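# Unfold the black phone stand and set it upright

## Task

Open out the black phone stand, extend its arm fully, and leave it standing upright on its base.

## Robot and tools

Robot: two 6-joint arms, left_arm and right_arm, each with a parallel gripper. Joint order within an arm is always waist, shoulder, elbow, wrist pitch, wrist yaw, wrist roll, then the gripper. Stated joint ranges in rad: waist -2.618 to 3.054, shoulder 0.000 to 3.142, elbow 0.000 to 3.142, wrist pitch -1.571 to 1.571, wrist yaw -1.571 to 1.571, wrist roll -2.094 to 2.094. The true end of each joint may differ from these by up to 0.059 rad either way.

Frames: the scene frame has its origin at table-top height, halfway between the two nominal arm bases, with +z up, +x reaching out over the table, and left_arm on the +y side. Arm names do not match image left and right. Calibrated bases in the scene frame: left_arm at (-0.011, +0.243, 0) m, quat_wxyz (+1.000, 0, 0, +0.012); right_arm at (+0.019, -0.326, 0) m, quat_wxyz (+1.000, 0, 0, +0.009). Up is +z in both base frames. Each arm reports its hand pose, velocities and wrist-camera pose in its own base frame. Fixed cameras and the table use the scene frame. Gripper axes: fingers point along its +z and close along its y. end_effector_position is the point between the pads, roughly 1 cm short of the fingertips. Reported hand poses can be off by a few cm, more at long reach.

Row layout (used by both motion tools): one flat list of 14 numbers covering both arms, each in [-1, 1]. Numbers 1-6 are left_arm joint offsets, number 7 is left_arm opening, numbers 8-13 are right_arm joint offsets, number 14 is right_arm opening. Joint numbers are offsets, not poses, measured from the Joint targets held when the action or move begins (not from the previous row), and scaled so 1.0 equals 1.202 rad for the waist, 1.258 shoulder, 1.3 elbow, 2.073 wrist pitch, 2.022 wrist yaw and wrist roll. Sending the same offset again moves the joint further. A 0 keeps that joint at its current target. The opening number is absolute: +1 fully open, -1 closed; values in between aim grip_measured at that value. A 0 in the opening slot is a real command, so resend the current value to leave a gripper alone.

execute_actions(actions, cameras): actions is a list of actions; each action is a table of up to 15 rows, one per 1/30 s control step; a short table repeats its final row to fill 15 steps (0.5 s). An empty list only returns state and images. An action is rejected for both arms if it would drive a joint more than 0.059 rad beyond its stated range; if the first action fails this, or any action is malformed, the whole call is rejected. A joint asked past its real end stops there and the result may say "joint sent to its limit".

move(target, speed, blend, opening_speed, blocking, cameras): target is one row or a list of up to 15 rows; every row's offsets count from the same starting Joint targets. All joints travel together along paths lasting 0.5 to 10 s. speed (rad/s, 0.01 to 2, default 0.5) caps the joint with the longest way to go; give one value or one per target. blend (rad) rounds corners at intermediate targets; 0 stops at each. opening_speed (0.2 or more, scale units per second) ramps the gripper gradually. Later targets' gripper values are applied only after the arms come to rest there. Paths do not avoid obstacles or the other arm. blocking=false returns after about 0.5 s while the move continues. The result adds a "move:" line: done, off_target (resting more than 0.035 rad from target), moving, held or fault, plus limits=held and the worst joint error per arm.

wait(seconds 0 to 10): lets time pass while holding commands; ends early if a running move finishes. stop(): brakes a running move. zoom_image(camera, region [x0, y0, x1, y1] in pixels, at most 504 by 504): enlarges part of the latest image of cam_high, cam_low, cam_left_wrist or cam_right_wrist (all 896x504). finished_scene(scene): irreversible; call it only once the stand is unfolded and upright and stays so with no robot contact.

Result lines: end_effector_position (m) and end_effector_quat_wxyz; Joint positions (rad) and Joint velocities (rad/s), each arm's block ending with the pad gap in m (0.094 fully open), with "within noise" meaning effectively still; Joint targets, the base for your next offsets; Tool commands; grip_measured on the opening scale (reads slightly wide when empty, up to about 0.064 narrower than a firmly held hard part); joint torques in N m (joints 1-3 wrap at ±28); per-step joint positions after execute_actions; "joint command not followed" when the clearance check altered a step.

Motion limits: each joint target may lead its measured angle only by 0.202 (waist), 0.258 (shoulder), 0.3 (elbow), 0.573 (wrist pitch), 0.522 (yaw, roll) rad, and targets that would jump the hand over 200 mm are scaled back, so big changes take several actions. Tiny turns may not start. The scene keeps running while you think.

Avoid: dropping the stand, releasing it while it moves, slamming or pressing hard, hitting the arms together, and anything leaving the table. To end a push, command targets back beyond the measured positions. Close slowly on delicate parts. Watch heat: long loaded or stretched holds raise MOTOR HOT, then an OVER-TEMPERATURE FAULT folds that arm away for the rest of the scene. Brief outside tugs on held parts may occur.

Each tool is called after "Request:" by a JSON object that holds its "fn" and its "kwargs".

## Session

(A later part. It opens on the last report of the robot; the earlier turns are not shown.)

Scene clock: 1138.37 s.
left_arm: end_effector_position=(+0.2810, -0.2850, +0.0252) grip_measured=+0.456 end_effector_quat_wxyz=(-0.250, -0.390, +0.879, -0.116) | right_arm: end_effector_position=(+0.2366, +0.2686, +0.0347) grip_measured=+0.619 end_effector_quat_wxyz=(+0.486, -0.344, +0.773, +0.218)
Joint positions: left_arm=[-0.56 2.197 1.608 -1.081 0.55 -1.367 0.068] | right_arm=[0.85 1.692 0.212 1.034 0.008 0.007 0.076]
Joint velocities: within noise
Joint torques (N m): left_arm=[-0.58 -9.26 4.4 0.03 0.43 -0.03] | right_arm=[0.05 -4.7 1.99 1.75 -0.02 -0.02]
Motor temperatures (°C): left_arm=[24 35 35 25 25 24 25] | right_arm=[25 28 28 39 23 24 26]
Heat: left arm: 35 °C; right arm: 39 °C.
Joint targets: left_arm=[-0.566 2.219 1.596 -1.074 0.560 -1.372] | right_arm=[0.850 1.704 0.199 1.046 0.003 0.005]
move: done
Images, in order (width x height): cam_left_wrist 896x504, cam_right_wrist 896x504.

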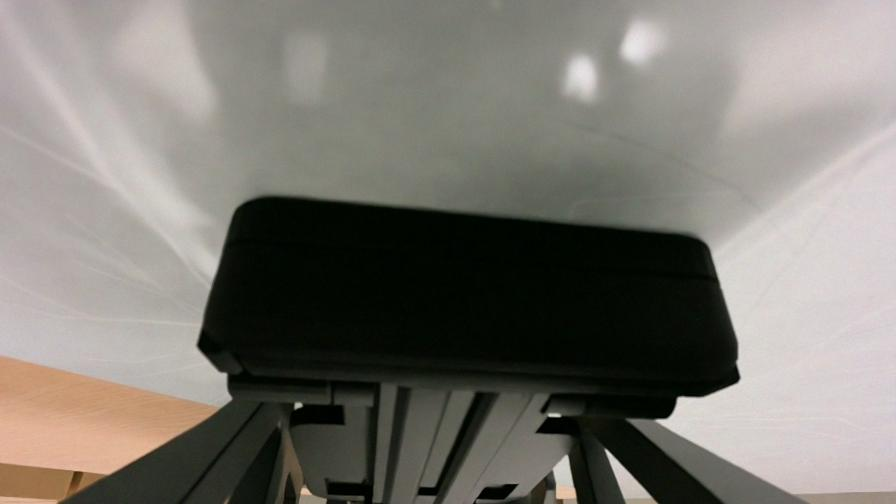

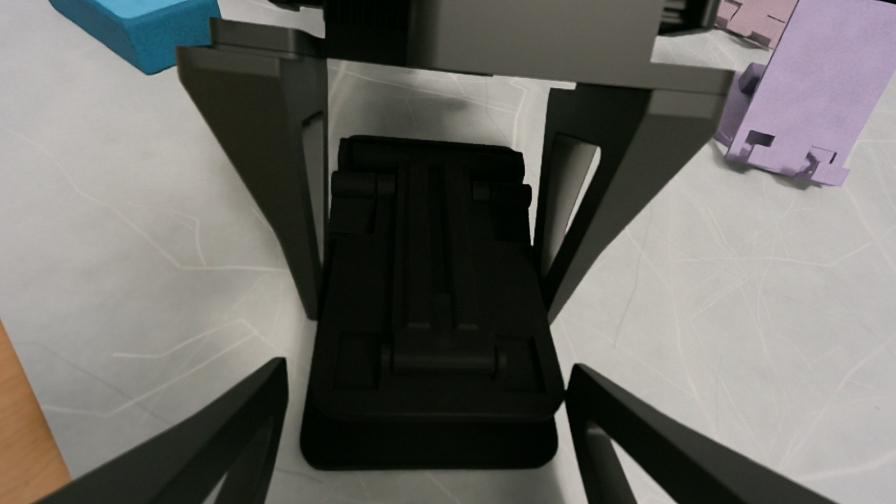

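Request:
{"fn": "move", "kwargs": {"target": [0, 0, 0, 0, 0, 0, 0.1, 0, 0, 0, 0, 0, 0, 0.0], "speed": 0.1, "opening_speed": 0.5, "cameras": ["cam_right_wrist"]}}

Scene clock: 1142.83 s.
left_arm: end_effector_position=(+0.2811, -0.2851, +0.0252) grip_measured=+0.455 end_effector_quat_wxyz=(-0.250, -0.390, +0.879, -0.116) | right_arm: end_effector_position=(+0.2368, +0.2683, +0.0347) grip_measured=+0.305 end_effector_quat_wxyz=(+0.487, -0.344, +0.773, +0.217)
Joint positions: left_arm=[-0.56 2.197 1.608 -1.08 0.55 -1.367 0.068] | right_arm=[0.85 1.692 0.212 1.034 0.01 0.007 0.061]
Joint velocities: within noise
Joint torques (N m): left_arm=[-0.62 -9.29 4.37 0.03 0.42 -0.04] | right_arm=[-0.17 -4.79 1.87 1.76 -0.08 -0.08]
Motor temperatures (°C): left_arm=[24 36 35 25 25 24 25] | right_arm=[25 28 28 39 23 24 26]
Heat: left arm: 36 °C; right arm: 39 °C.
Joint targets: left_arm=[-0.566 2.219 1.596 -1.074 0.560 -1.372] | right_arm=[0.850 1.704 0.199 1.046 0.003 0.005]
move: done
Images, in order (width x height): cam_right_wrist 896x504.

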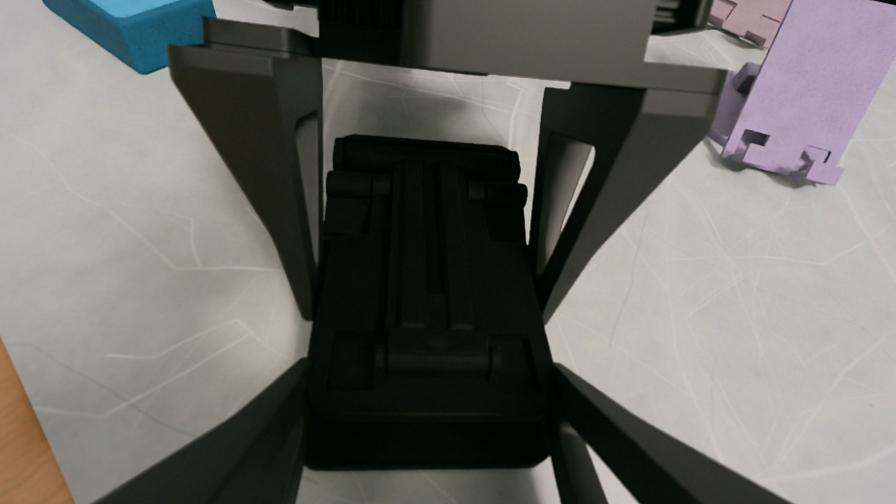

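Request:
{"fn": "move", "kwargs": {"target": [[0, 0.04, 0, 0, 0, 0, -0.1, 0, 0, 0, 0, 0, 0, -0.2],[0, 0.055, 0, 0, 0, 0, -0.1, 0, -0.065, 0, 0, 0, 0, -0.2]], "speed": 0.08, "opening_speed": 0.5}}

Scene clock: 1149.47 s.
left_arm: end_effector_position=(+0.2772, -0.2888, +0.0232) grip_measured=+0.455 end_effector_quat_wxyz=(-0.277, -0.388, +0.870, -0.125) | right_arm: end_effector_position=(+0.2340, +0.2647, +0.0358) grip_measured=+0.305 end_effector_quat_wxyz=(+0.483, -0.344, +0.775, +0.215)
Joint positions: left_arm=[-0.552 2.218 1.608 -1.084 0.608 -1.352 0.068] | right_arm=[0.85 1.656 0.2 1.001 0.011 0.007 0.061]
Joint velocities: within noise
Joint torques (N m): left_arm=[-1.46 -5.09 4.33 0.04 -0.14 -0.18] | right_arm=[-0.08 -8.55 2.97 2.08 -0.03 0]
Motor temperatures (°C): left_arm=[24 36 35 25 25 24 25] | right_arm=[25 28 28 39 23 24 27]
Heat: left arm: 36 °C; right arm: 39 °C.
Joint targets: left_arm=[-0.566 2.288 1.596 -1.074 0.560 -1.372] | right_arm=[0.850 1.622 0.199 1.046 0.003 0.005]
move: off_target (left_arm, right_arm); left_arm: the shoulder is farthest, 0.070 rad from its target; right_arm: the wrist pitch is farthest, 0.045 rad from its target

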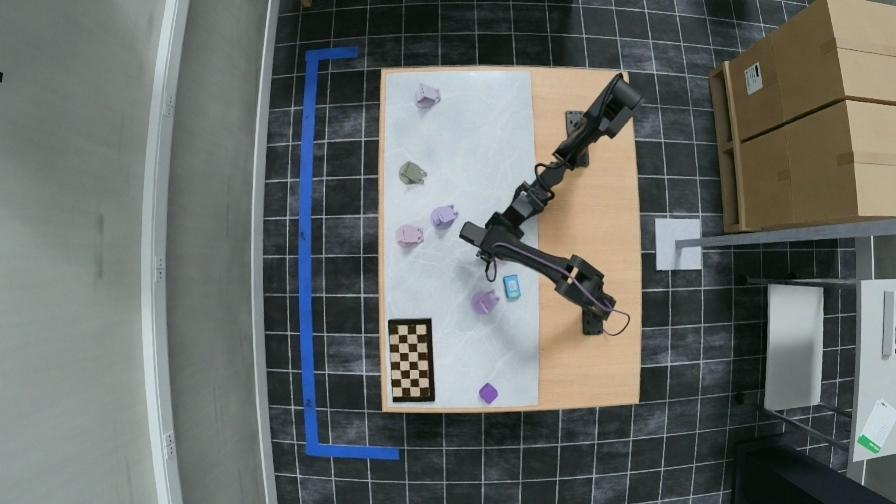

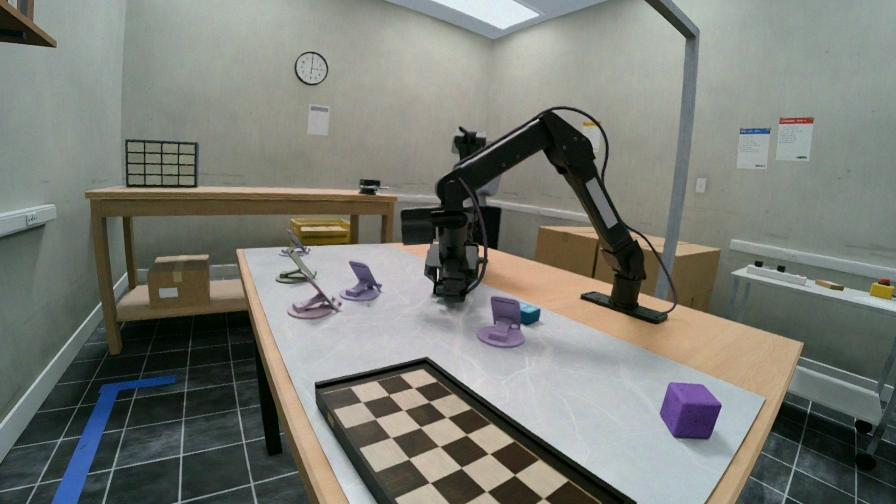

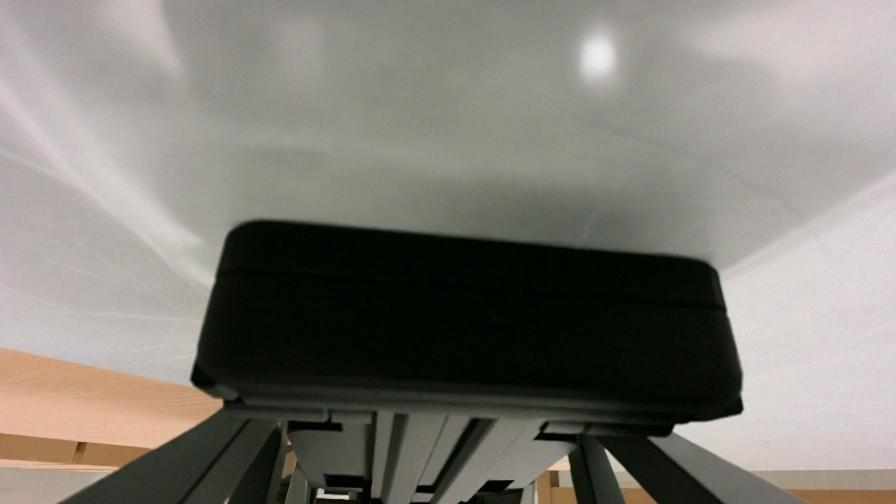

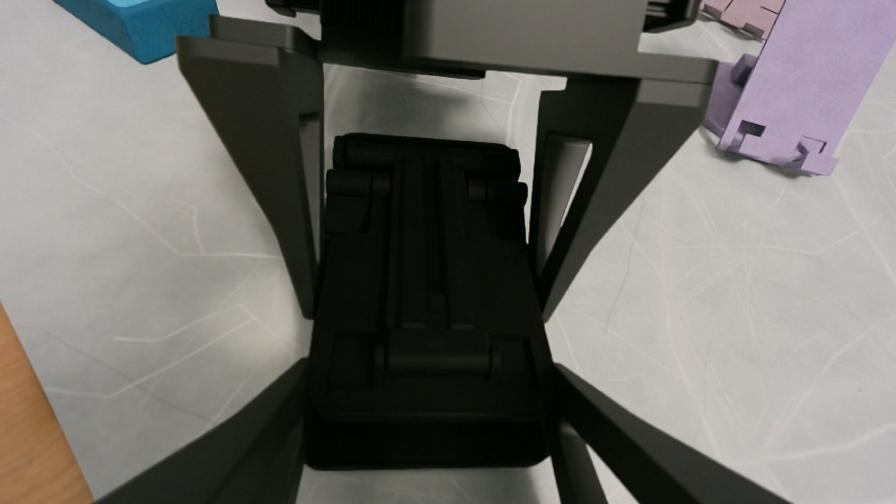

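Request:
{"fn": "move", "kwargs": {"target": [0, 0.0, 0, 0, -0.05, 0, -0.1, 0, -0.05, 0, 0.03, 0, 0, -0.3], "speed": 0.08, "cameras": ["cam_low","cam_left_wrist","cam_right_wrist"]}}

Scene clock: 1158.80 s.
left_arm: end_effector_position=(+0.2747, -0.2912, +0.0232) grip_measured=+0.455 end_effector_quat_wxyz=(-0.280, -0.385, +0.870, -0.125) | right_arm: end_effector_position=(+0.2315, +0.2620, +0.0378) grip_measured=+0.305 end_effector_quat_wxyz=(+0.481, -0.345, +0.777, +0.215)
Joint positions: left_arm=[-0.559 2.219 1.608 -1.084 0.611 -1.353 0.068] | right_arm=[0.85 1.619 0.191 0.968 0.011 0.007 0.061]
Joint velocities: within noise
Joint torques (N m): left_arm=[-0.73 -5.18 4.3 0.03 -1.33 -0.16] | right_arm=[0.17 -10.92 3.64 3.01 -0.07 -0.06]
Motor temperatures (°C): left_arm=[24 35 35 25 25 24 25] | right_arm=[25 29 28 41 23 24 27]
Heat: left arm: 35 °C; right arm: 41 °C.
Joint targets: left_arm=[-0.566 2.288 1.596 -1.074 0.459 -1.372] | right_arm=[0.850 1.560 0.199 1.108 0.003 0.005]
move: off_target (left_arm, right_arm); left_arm: the wrist yaw is farthest, 0.152 rad from its target; right_arm: the wrist pitch is farthest, 0.141 rad from its target
Images, in order (width x height): cam_low 896x504, cam_left_wrist 896x504, cam_right_wrist 896x504.

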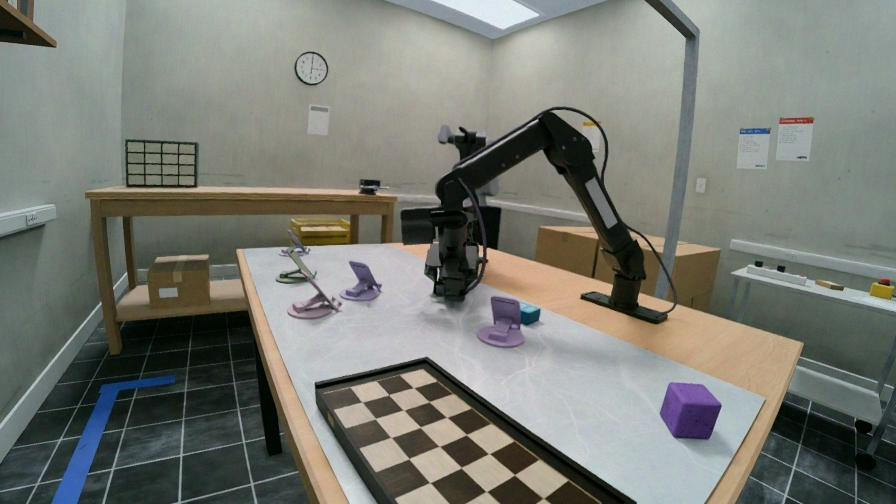

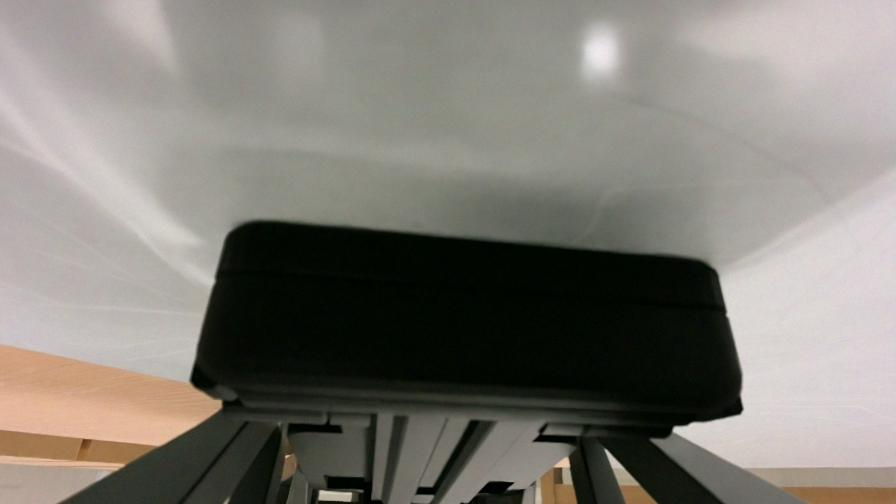

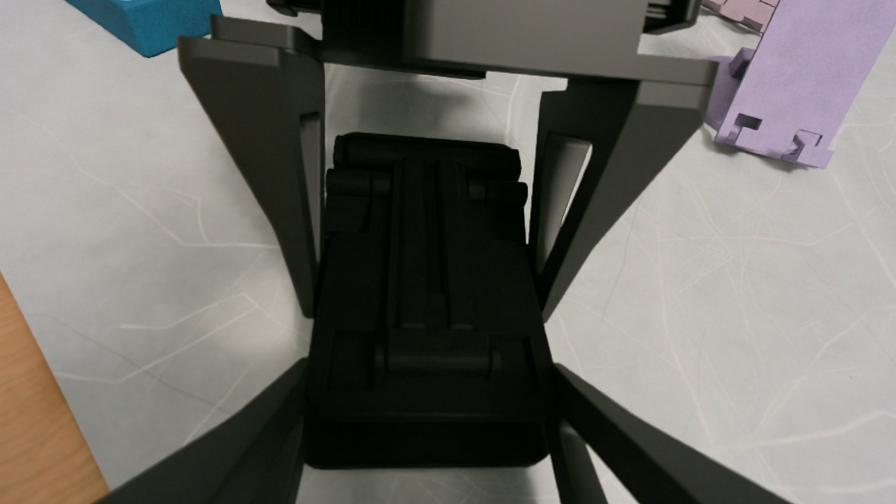

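Request:
{"fn": "zoom_image", "kwargs": {"camera": "cam_right_wrist", "region": [290, 300, 570, 480]}}

Scaled by 1.800.

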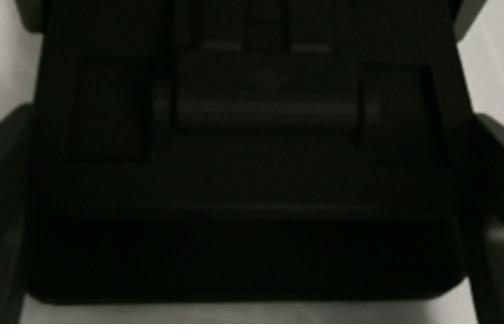

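Request:
{"fn": "wait", "kwargs": {"seconds": 5, "cameras": []}}

Scene clock: 1185.60 s.
left_arm: end_effector_position=(+0.2747, -0.2912, +0.0232) grip_measured=+0.455 end_effector_quat_wxyz=(-0.280, -0.385, +0.870, -0.125) | right_arm: end_effector_position=(+0.2315, +0.2619, +0.0378) grip_measured=+0.305 end_effector_quat_wxyz=(+0.481, -0.345, +0.777, +0.214)
Joint positions: left_arm=[-0.559 2.219 1.608 -1.084 0.611 -1.353 0.068] | right_arm=[0.85 1.619 0.191 0.967 0.011 0.007 0.061]
Joint velocities: within noise
Joint torques (N m): left_arm=[-0.77 -5.14 4.36 0.03 -1.33 -0.15] | right_arm=[-0.1 -10.86 3.71 2.98 -0.06 -0.04]
Motor temperatures (°C): left_arm=[24 34 34 25 26 24 26] | right_arm=[25 30 29 47 23 24 27]
Heat: left arm: 34 °C; right arm: 47 °C.
Joint targets: left_arm=[-0.566 2.288 1.596 -1.074 0.459 -1.372] | right_arm=[0.850 1.560 0.199 1.108 0.003 0.005]
Tool commands: left_gripper/opening=-0.1 right_gripper/opening=-0.3
wait: 5.00 s; at rest from the start
No camera images: "cameras" was empty.

Request:
{"fn": "move", "kwargs": {"target": [0, 0.06, 0, 0, -0.07, 0, -0.3, 0, -0.045, 0.05, 0.06, 0, 0, -0.4], "speed": 0.08, "cameras": ["cam_low","cam_left_wrist","cam_right_wrist"]}}

Scene clock: 1199.50 s.
left_arm: end_effector_position=(+0.2754, -0.2900, +0.0216) grip_measured=+0.455 end_effector_quat_wxyz=(-0.284, -0.386, +0.871, -0.111) | right_arm: end_effector_position=(+0.2344, +0.2649, +0.0546) grip_measured=+0.305 end_effector_quat_wxyz=(+0.501, -0.337, +0.765, +0.225)
Joint positions: left_arm=[-0.559 2.246 1.648 -1.128 0.601 -1.344 0.068] | right_arm=[0.85 1.574 0.191 0.975 0.013 0.011 0.061]
Joint velocities: within noise
Joint torques (N m): left_arm=[-0.76 -1.22 1.28 0.4 -2.81 -0.25] | right_arm=[-0.08 -11.75 8.7 4.17 -0.1 -0.09]
Motor temperatures (°C): left_arm=[24 33 34 25 27 24 26] | right_arm=[25 30 29 50 23 24 27]
Heat: left arm: 34 °C; right arm: 50 °C.
Joint targets: left_arm=[-0.566 2.364 1.597 -1.074 0.317 -1.372] | right_arm=[0.850 1.503 0.264 1.232 0.003 0.005]
move: off_target (left_arm, right_arm); left_arm: the wrist yaw is farthest, 0.284 rad from its target; right_arm: the wrist pitch is farthest, 0.257 rad from its target
Images, in order (width x height): cam_low 896x504, cam_left_wrist 896x504, cam_right_wrist 896x504.

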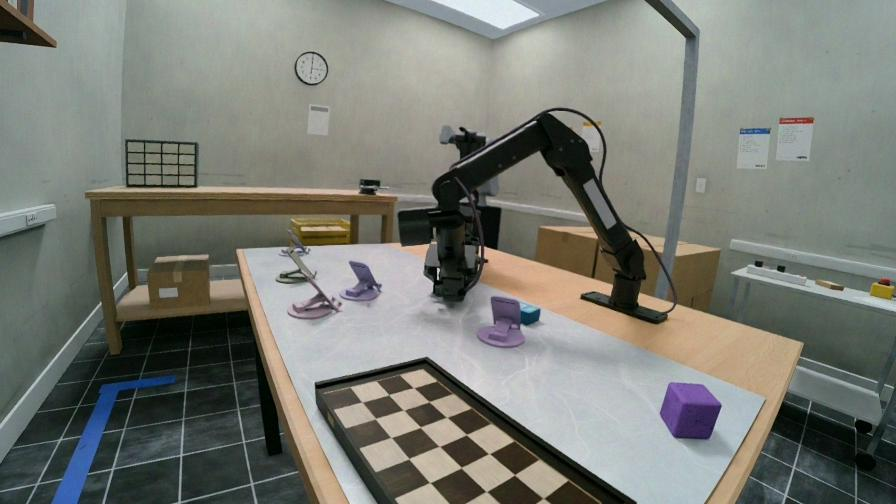

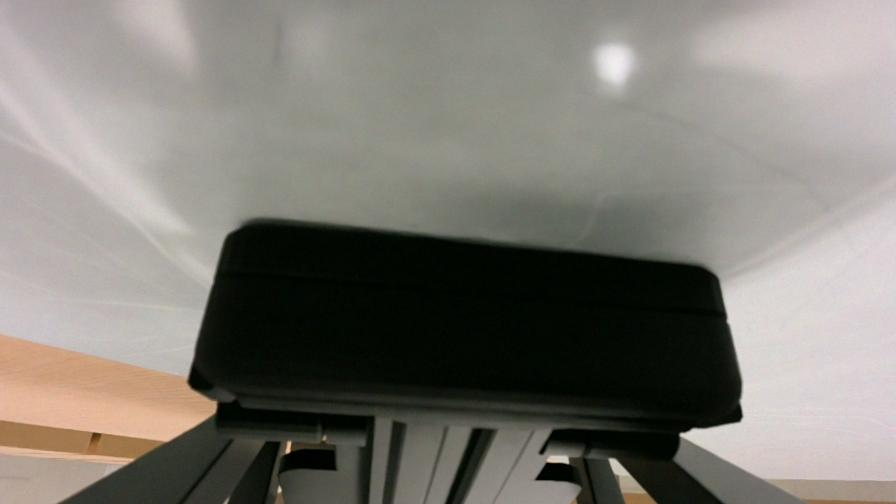

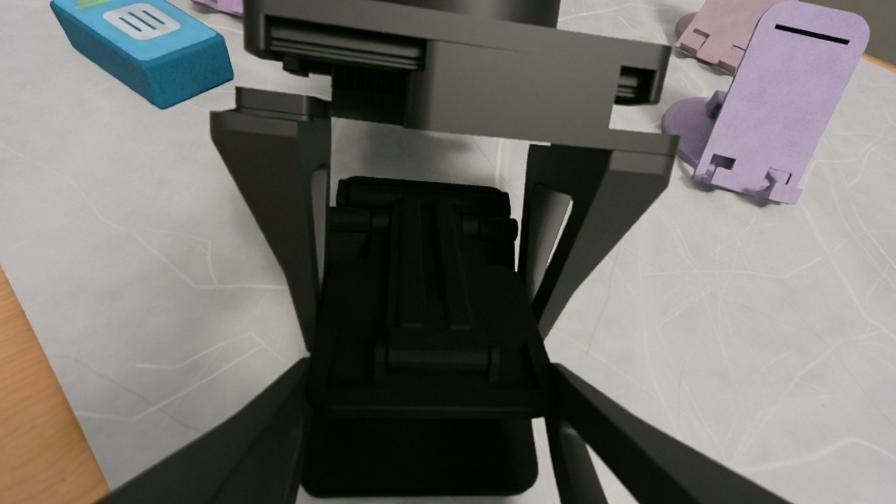

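Request:
{"fn": "move", "kwargs": {"target": [0, 0.0, 0, 0, 0.03, 0, -0.3, 0, -0.114, 0.068, -0.16, 0, 0, -0.4], "speed": 0.12, "cameras": ["cam_low","cam_left_wrist","cam_right_wrist"]}}

Scene clock: 1212.80 s.
left_arm: end_effector_position=(+0.2748, -0.2906, +0.0217) grip_measured=+0.455 end_effector_quat_wxyz=(-0.286, -0.385, +0.870, -0.112) | right_arm: end_effector_position=(+0.2361, +0.2669, +0.0654) grip_measured=+0.305 end_effector_quat_wxyz=(+0.477, -0.344, +0.780, +0.213)
Joint positions: left_arm=[-0.559 2.248 1.648 -1.129 0.607 -1.342 0.068] | right_arm=[0.85 1.433 0.264 0.699 0.013 0.011 0.061]
Joint velocities: within noise
Joint torques (N m): left_arm=[-0.77 -1.4 1.25 0.42 -2.19 -0.27] | right_arm=[-0.09 -11.51 11.11 3.58 -0.09 -0.1]
Motor temperatures (°C): left_arm=[24 33 33 25 30 24 26] | right_arm=[25 31 32 58 23 24 28]
Heat: left arm: 33 °C; right arm: 58 °C.
Joint targets: left_arm=[-0.566 2.364 1.596 -1.074 0.378 -1.372] | right_arm=[0.850 1.360 0.353 0.900 0.003 0.005]
move: off_target (left_arm, right_arm); left_arm: the wrist yaw is farthest, 0.230 rad from its target; right_arm: the wrist pitch is farthest, 0.202 rad from its target
Images, in order (width x height): cam_low 896x504, cam_left_wrist 896x504, cam_right_wrist 896x504.

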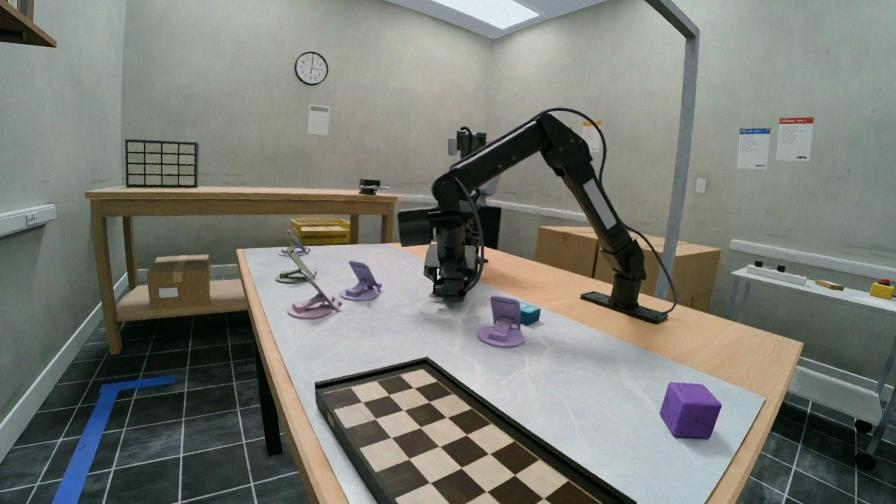

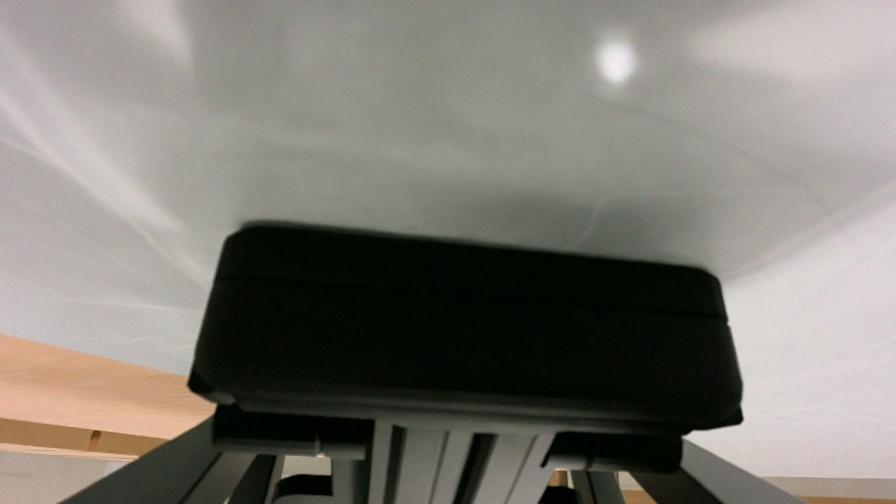

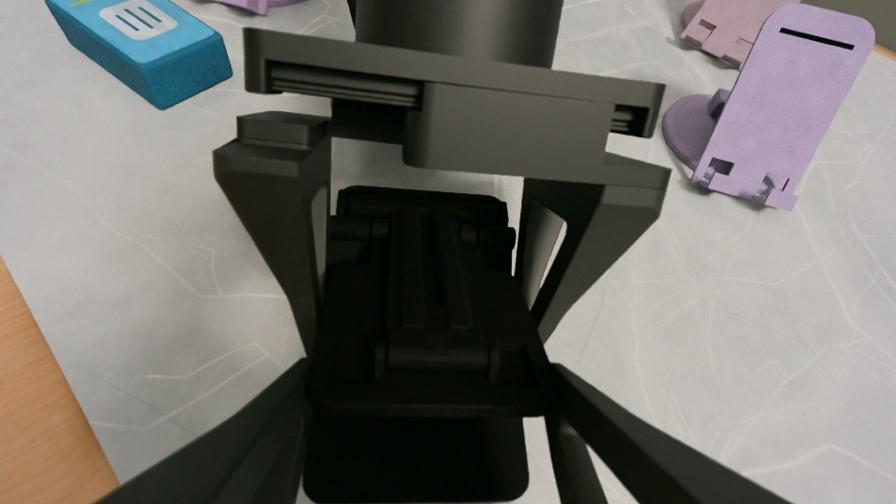

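Request:
{"fn": "zoom_image", "kwargs": {"camera": "cam_left_wrist", "region": [180, 380, 760, 504]}}

Request:
{"fn": "zoom_image", "kwargs": {"camera": "cam_right_wrist", "region": [280, 160, 560, 504]}}

Region (180, 380, 760, 504) is 580x124 pixels. A region can be at most 504 by 504 pixels.

Scaled by 1.465.

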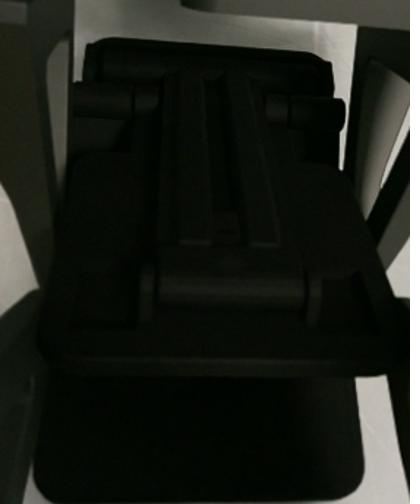

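Request:
{"fn": "move", "kwargs": {"target": [[0, -0.07, 0.02, -0.02, 0.1, 0, 0.2, 0, 0.052, -0.05, -0.092, 0, 0, 0.0],[0, -0.07, 0.02, -0.02, 0.1, 0, 0.2, 0, 0.052, -0.05, -0.092, 0, 0, 0.62]], "speed": 0.2, "opening_speed": 0.7, "cameras": ["cam_right_wrist"]}}

Request:
{"fn": "zoom_image", "kwargs": {"camera": "cam_right_wrist", "region": [200, 100, 620, 504]}}

Scene clock: 1241.60 s.
left_arm: end_effector_position=(+0.2743, -0.2926, +0.0241) grip_measured=+0.455 end_effector_quat_wxyz=(-0.295, -0.388, +0.865, -0.118) | right_arm: end_effector_position=(+0.2357, +0.2672, +0.0653) grip_measured=+0.619 end_effector_quat_wxyz=(+0.477, -0.345, +0.780, +0.214)
Joint positions: left_arm=[-0.555 2.248 1.648 -1.13 0.63 -1.346 0.068] | right_arm=[0.85 1.433 0.265 0.697 0.01 0.011 0.076]
Joint velocities: within noise
Joint torques (N m): left_arm=[-1.11 -8.95 3.23 -0.02 -0.18 -0.25] | right_arm=[-0.01 -5.57 6.16 1.71 -0.08 -0.07]
Motor temperatures (°C): left_arm=[24 32 33 25 31 24 26] | right_arm=[25 31 37 60 23 24 28]
Heat: left arm: 33 °C; right arm: 60 °C.
Joint targets: left_arm=[-0.567 2.276 1.622 -1.116 0.580 -1.372] | right_arm=[0.850 1.425 0.288 0.710 0.003 0.005]
move: off_target (left_arm); left_arm: the wrist yaw is farthest, 0.050 rad from its target
Images, in order (width x height): cam_right_wrist 896x504.

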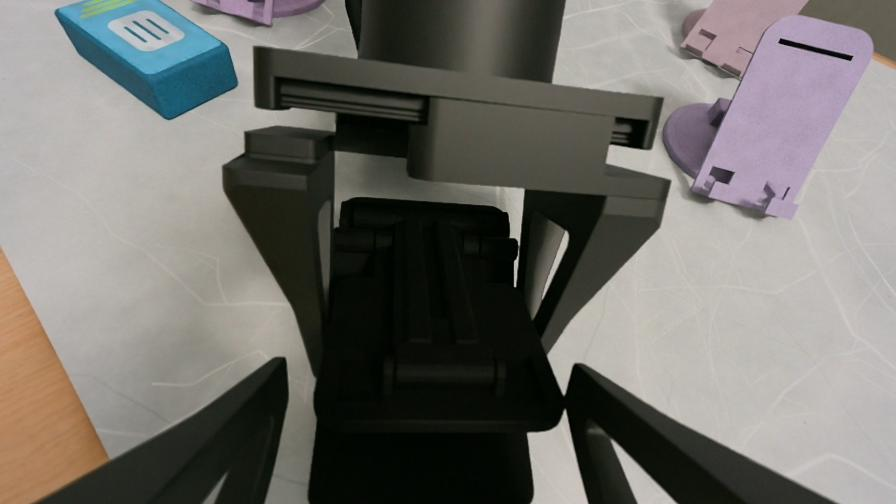

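Scaled by 1.200.

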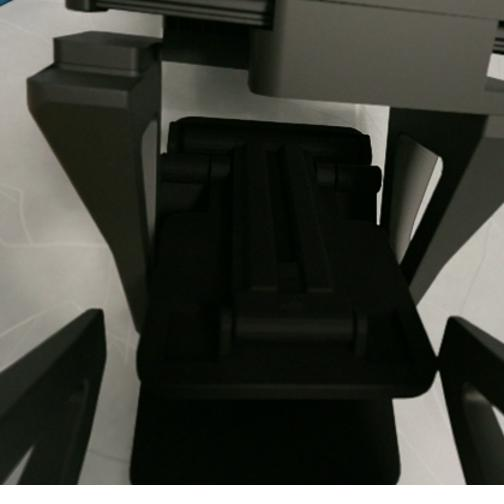

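Request:
{"fn": "move", "kwargs": {"target": [[0, 0, 0, 0, 0, 0, 0.2, 0, 0, 0, 0, 0, 0, 0.85],[0, 0, 0, 0, 0, 0, 0.2, 0, 0.292, -0.086, 0.216, 0, 0, 0.85]], "speed": 0.3, "opening_speed": 1, "cameras": ["cam_right_wrist","cam_low"]}}

Scene clock: 1247.80 s.
left_arm: end_effector_position=(+0.2742, -0.2927, +0.0241) grip_measured=+0.455 end_effector_quat_wxyz=(-0.295, -0.388, +0.865, -0.118) | right_arm: end_effector_position=(+0.2340, +0.2654, +0.0236) grip_measured=+0.849 end_effector_quat_wxyz=(+0.486, -0.342, +0.774, +0.219)
Joint positions: left_arm=[-0.555 2.248 1.648 -1.13 0.631 -1.346 0.068] | right_arm=[0.85 1.779 0.188 1.145 0.009 0.012 0.087]
Joint velocities: within noise
Joint torques (N m): left_arm=[-1.07 -8.98 3.25 0 -0.18 -0.22] | right_arm=[0.02 -4.63 1.48 1.75 -0.04 -0.06]
Motor temperatures (°C): left_arm=[24 34 33 25 30 24 26] | right_arm=[25 30 35 56 23 24 27]
Heat: left arm: 34 °C; right arm: 56 °C.
Joint targets: left_arm=[-0.567 2.276 1.622 -1.116 0.580 -1.372] | right_arm=[0.850 1.793 0.176 1.158 0.003 0.005]
move: off_target (left_arm); left_arm: the wrist yaw is farthest, 0.051 rad from its target
Images, in order (width x height): cam_low 896x504, cam_right_wrist 896x504.

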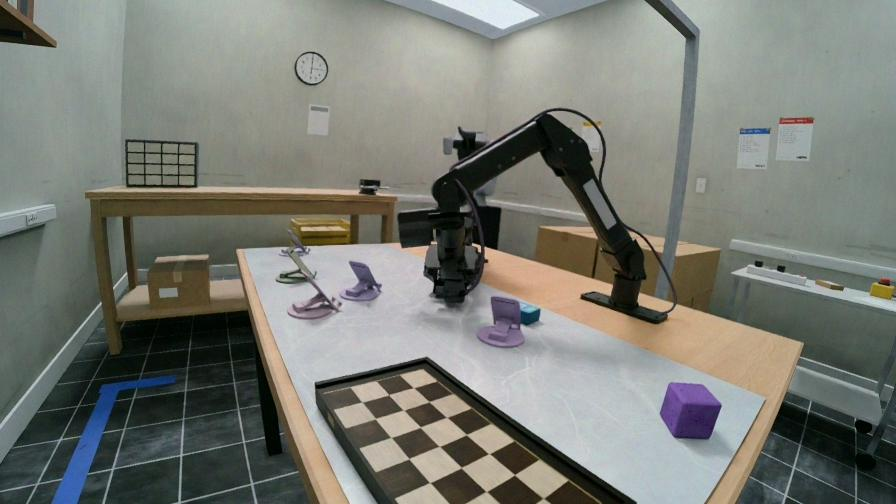

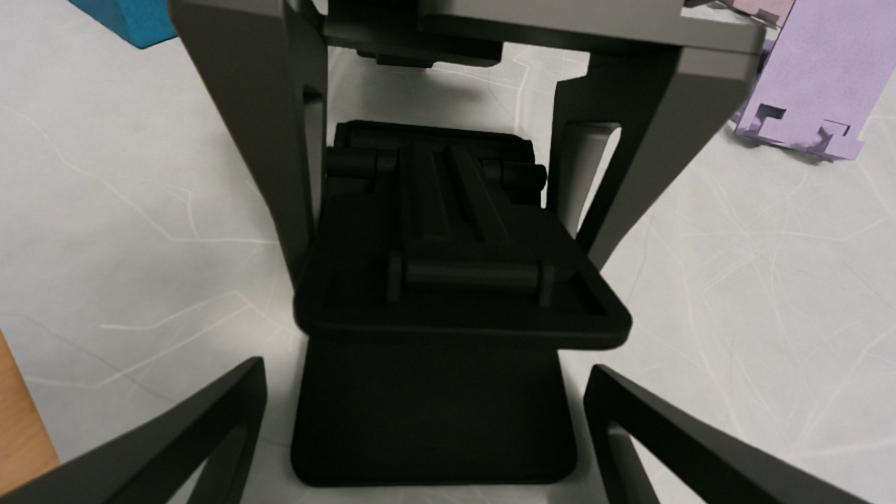

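Request:
{"fn": "move", "kwargs": {"target": [0, 0, 0, 0, 0, 0, 0.2, 0, 0, 0, 0, 0, 0, 0.25], "speed": 0.3, "opening_speed": 0.7, "cameras": ["cam_right_wrist"]}}

Request:
{"fn": "move", "kwargs": {"target": [[0, 0, 0, 0, 0, 0, 0.85, 0, 0, 0, 0, 0, 0, 0.25],[0, -0.05, 0, 0, 0, 0, 0.85, 0, 0, 0, 0, 0, 0, 0.25]], "speed": 0.2, "opening_speed": 0.7, "cameras": ["cam_right_wrist","cam_left_wrist"]}}

Scene clock: 1252.57 s.
left_arm: end_effector_position=(+0.2742, -0.2927, +0.0241) grip_measured=+0.455 end_effector_quat_wxyz=(-0.295, -0.388, +0.865, -0.118) | right_arm: end_effector_position=(+0.2347, +0.2649, +0.0238) grip_measured=+0.490 end_effector_quat_wxyz=(+0.487, -0.341, +0.774, +0.217)
Joint positions: left_arm=[-0.555 2.248 1.648 -1.13 0.631 -1.346 0.068] | right_arm=[0.85 1.779 0.188 1.146 0.014 0.012 0.07]
Joint velocities: within noise
Joint torques (N m): left_arm=[-1.1 -8.92 3.21 0 -0.16 -0.22] | right_arm=[-0.05 -4.74 1.62 1.73 -0.13 -0.11]
Motor temperatures (°C): left_arm=[24 35 33 25 29 24 26] | right_arm=[25 30 34 54 23 24 27]
Heat: left arm: 35 °C; right arm: 54 °C.
Joint targets: left_arm=[-0.567 2.276 1.622 -1.116 0.580 -1.372] | right_arm=[0.850 1.793 0.176 1.157 0.003 0.005]
move: off_target (left_arm); left_arm: the wrist yaw is farthest, 0.051 rad from its target
Images, in order (width x height): cam_right_wrist 896x504.

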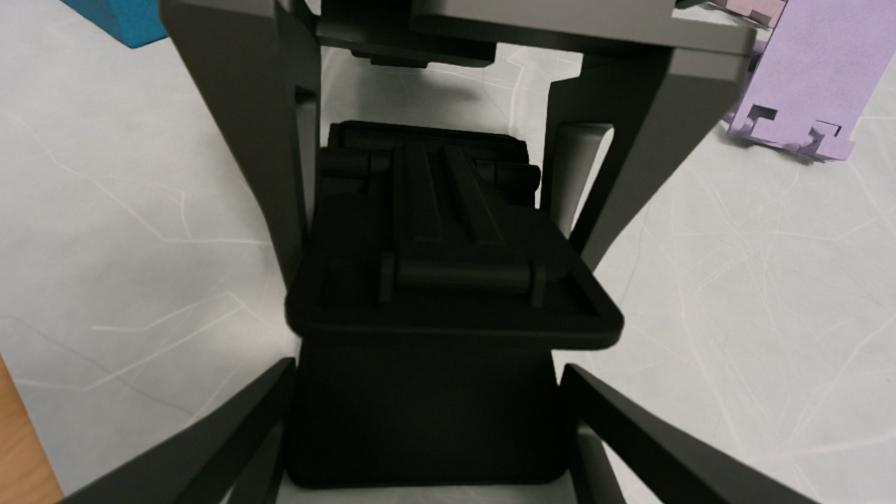

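Scene clock: 1254.47 s.
left_arm: end_effector_position=(+0.2690, -0.2882, +0.0259) grip_measured=+0.848 end_effector_quat_wxyz=(-0.301, -0.396, +0.862, -0.103) | right_arm: end_effector_position=(+0.2347, +0.2649, +0.0238) grip_measured=+0.489 end_effector_quat_wxyz=(+0.488, -0.341, +0.774, +0.217)
Joint positions: left_arm=[-0.555 2.244 1.647 -1.162 0.623 -1.355 0.087] | right_arm=[0.85 1.779 0.188 1.146 0.014 0.01 0.07]
Joint velocities: within noise
Joint torques (N m): left_arm=[-1.06 -14.05 3.19 0.28 -0.11 -0.14] | right_arm=[-0.09 -4.63 1.63 1.78 -0.11 -0.13]
Motor temperatures (°C): left_arm=[24 35 33 25 29 24 26] | right_arm=[25 30 33 54 23 24 27]
Heat: left arm: 35 °C; right arm: 54 °C.
Joint targets: left_arm=[-0.566 2.213 1.622 -1.115 0.580 -1.372] | right_arm=[0.850 1.793 0.176 1.157 0.003 0.005]
move: off_target (left_arm); left_arm: the wrist pitch is farthest, 0.046 rad from its target
Images, in order (width x height): cam_left_wrist 896x504, cam_right_wrist 896x504.

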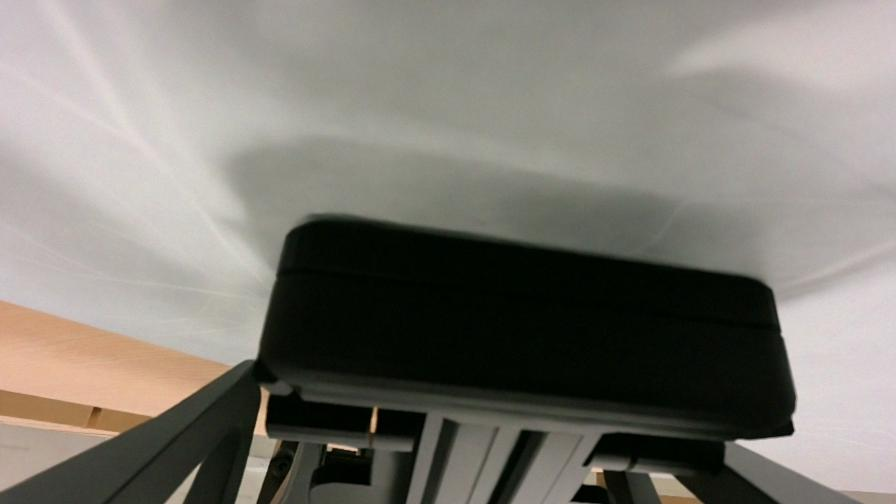

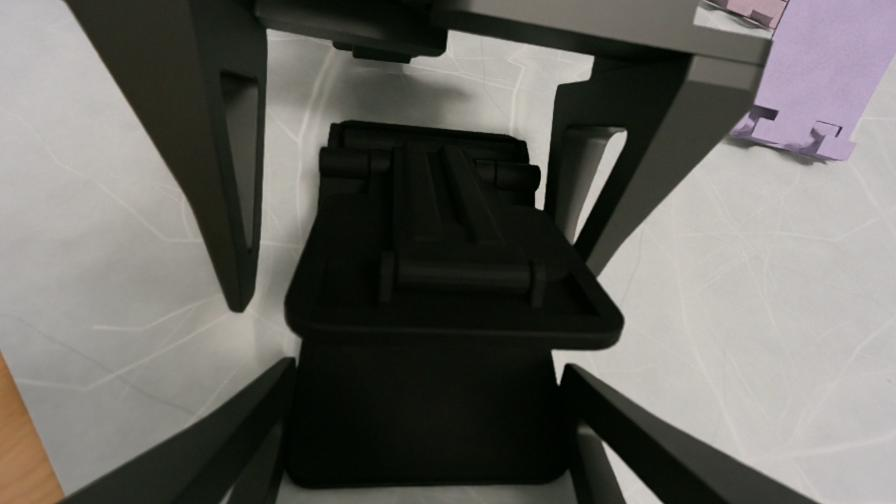

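Request:
{"fn": "move", "kwargs": {"target": [[0, -0.03, 0, 0.022, 0, 0, 0.85, 0, 0, 0, 0, 0, 0, 0.25],[0, -0.12, 0, 0.022, 0, 0, 0.85, 0, 0, 0, 0, 0, 0, 0.25]], "speed": 0.2, "opening_speed": 0.7, "cameras": ["cam_right_wrist","cam_left_wrist"]}}

Scene clock: 1259.70 s.
left_arm: end_effector_position=(+0.2894, -0.2948, +0.0623) grip_measured=+0.848 end_effector_quat_wxyz=(-0.233, -0.376, +0.882, -0.162) | right_arm: end_effector_position=(+0.2357, +0.2641, +0.0241) grip_measured=+0.489 end_effector_quat_wxyz=(+0.489, -0.339, +0.774, +0.215)
Joint positions: left_arm=[-0.56 2.119 1.631 -1.083 0.576 -1.366 0.087] | right_arm=[0.85 1.779 0.188 1.147 0.021 0.01 0.07]
Joint velocities: within noise
Joint torques (N m): left_arm=[-0.68 -16.09 4.93 0.24 0.39 -0.03] | right_arm=[0.09 -4.68 1.44 1.74 -0.16 -0.1]
Motor temperatures (°C): left_arm=[24 37 33 25 28 24 26] | right_arm=[25 30 32 53 23 24 27]
Heat: left arm: 37 °C; right arm: 53 °C.
Joint targets: left_arm=[-0.566 2.062 1.622 -1.070 0.580 -1.372] | right_arm=[0.850 1.793 0.176 1.157 0.003 0.005]
move: off_target (left_arm); left_arm: the shoulder is farthest, 0.057 rad from its target
Images, in order (width x height): cam_left_wrist 896x504, cam_right_wrist 896x504.

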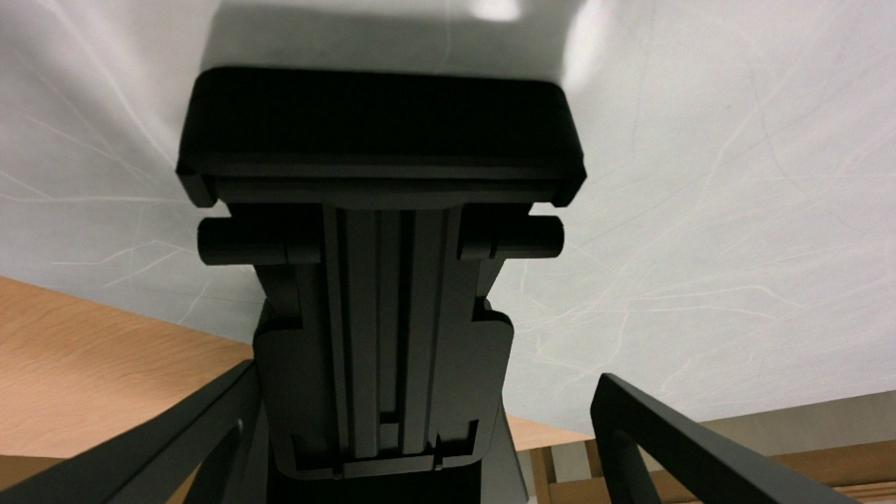

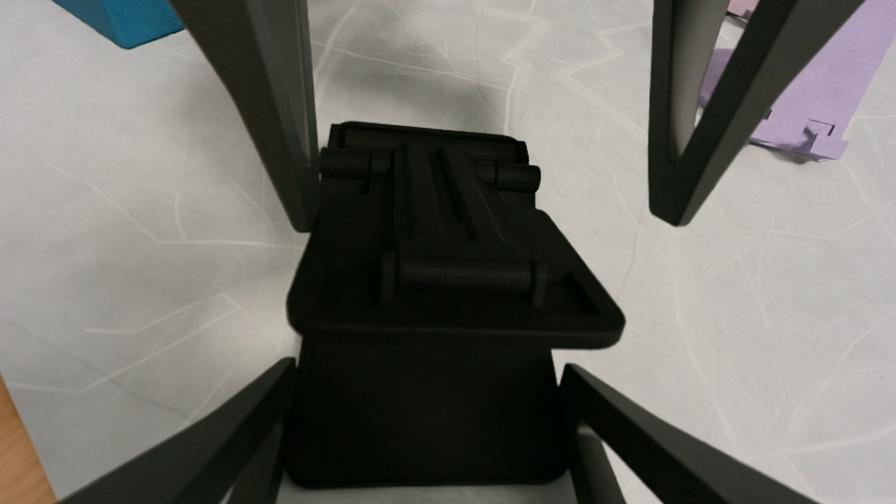

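Request:
{"fn": "move", "kwargs": {"target": [-0.011, 0.061, 0.135, -0.121, -0.032, -0.006, 0.85, 0, 0, 0, 0, 0, 0, 0.25], "speed": 0.3, "cameras": ["cam_right_wrist","cam_left_wrist"]}}

Scene clock: 1278.47 s.
left_arm: end_effector_position=(+0.2791, -0.2841, +0.0905) grip_measured=+0.848 end_effector_quat_wxyz=(-0.236, -0.389, +0.884, -0.109) | right_arm: end_effector_position=(+0.2345, +0.2652, +0.0241) grip_measured=+0.489 end_effector_quat_wxyz=(+0.488, -0.342, +0.773, +0.218)
Joint positions: left_arm=[-0.573 2.119 1.762 -1.3 0.52 -1.378 0.087] | right_arm=[0.85 1.779 0.188 1.147 0.012 0.01 0.07]
Joint velocities: within noise
Joint torques (N m): left_arm=[-0.69 -9.16 8.44 -0.25 0.28 -0.03] | right_arm=[-0.13 -4.89 1.46 1.74 -0.11 -0.05]
Motor temperatures (°C): left_arm=[24 45 34 25 27 24 25] | right_arm=[25 29 30 50 23 24 28]
Heat: left arm: 45 °C; right arm: 50 °C.
Joint targets: left_arm=[-0.579 2.138 1.798 -1.321 0.515 -1.384] | right_arm=[0.850 1.793 0.176 1.157 0.003 0.005]
move: off_target (left_arm); left_arm: the elbow is farthest, 0.036 rad from its target
Images, in order (width x height): cam_left_wrist 896x504, cam_right_wrist 896x504.

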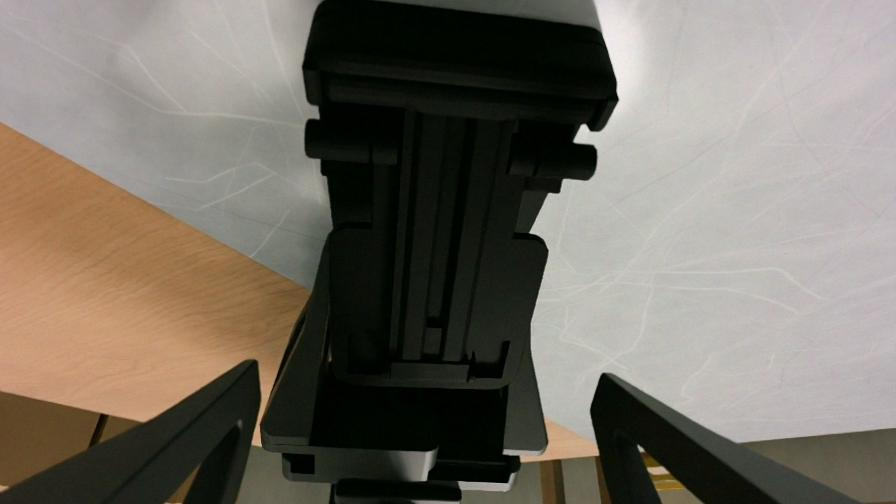

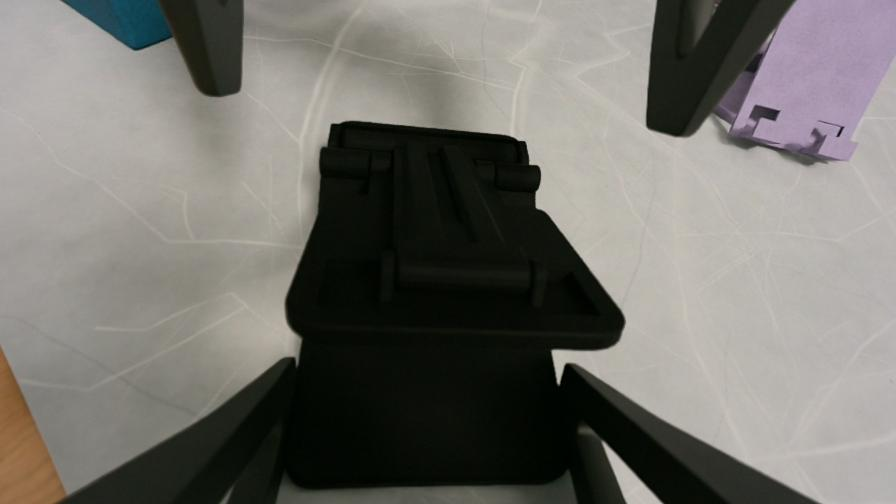

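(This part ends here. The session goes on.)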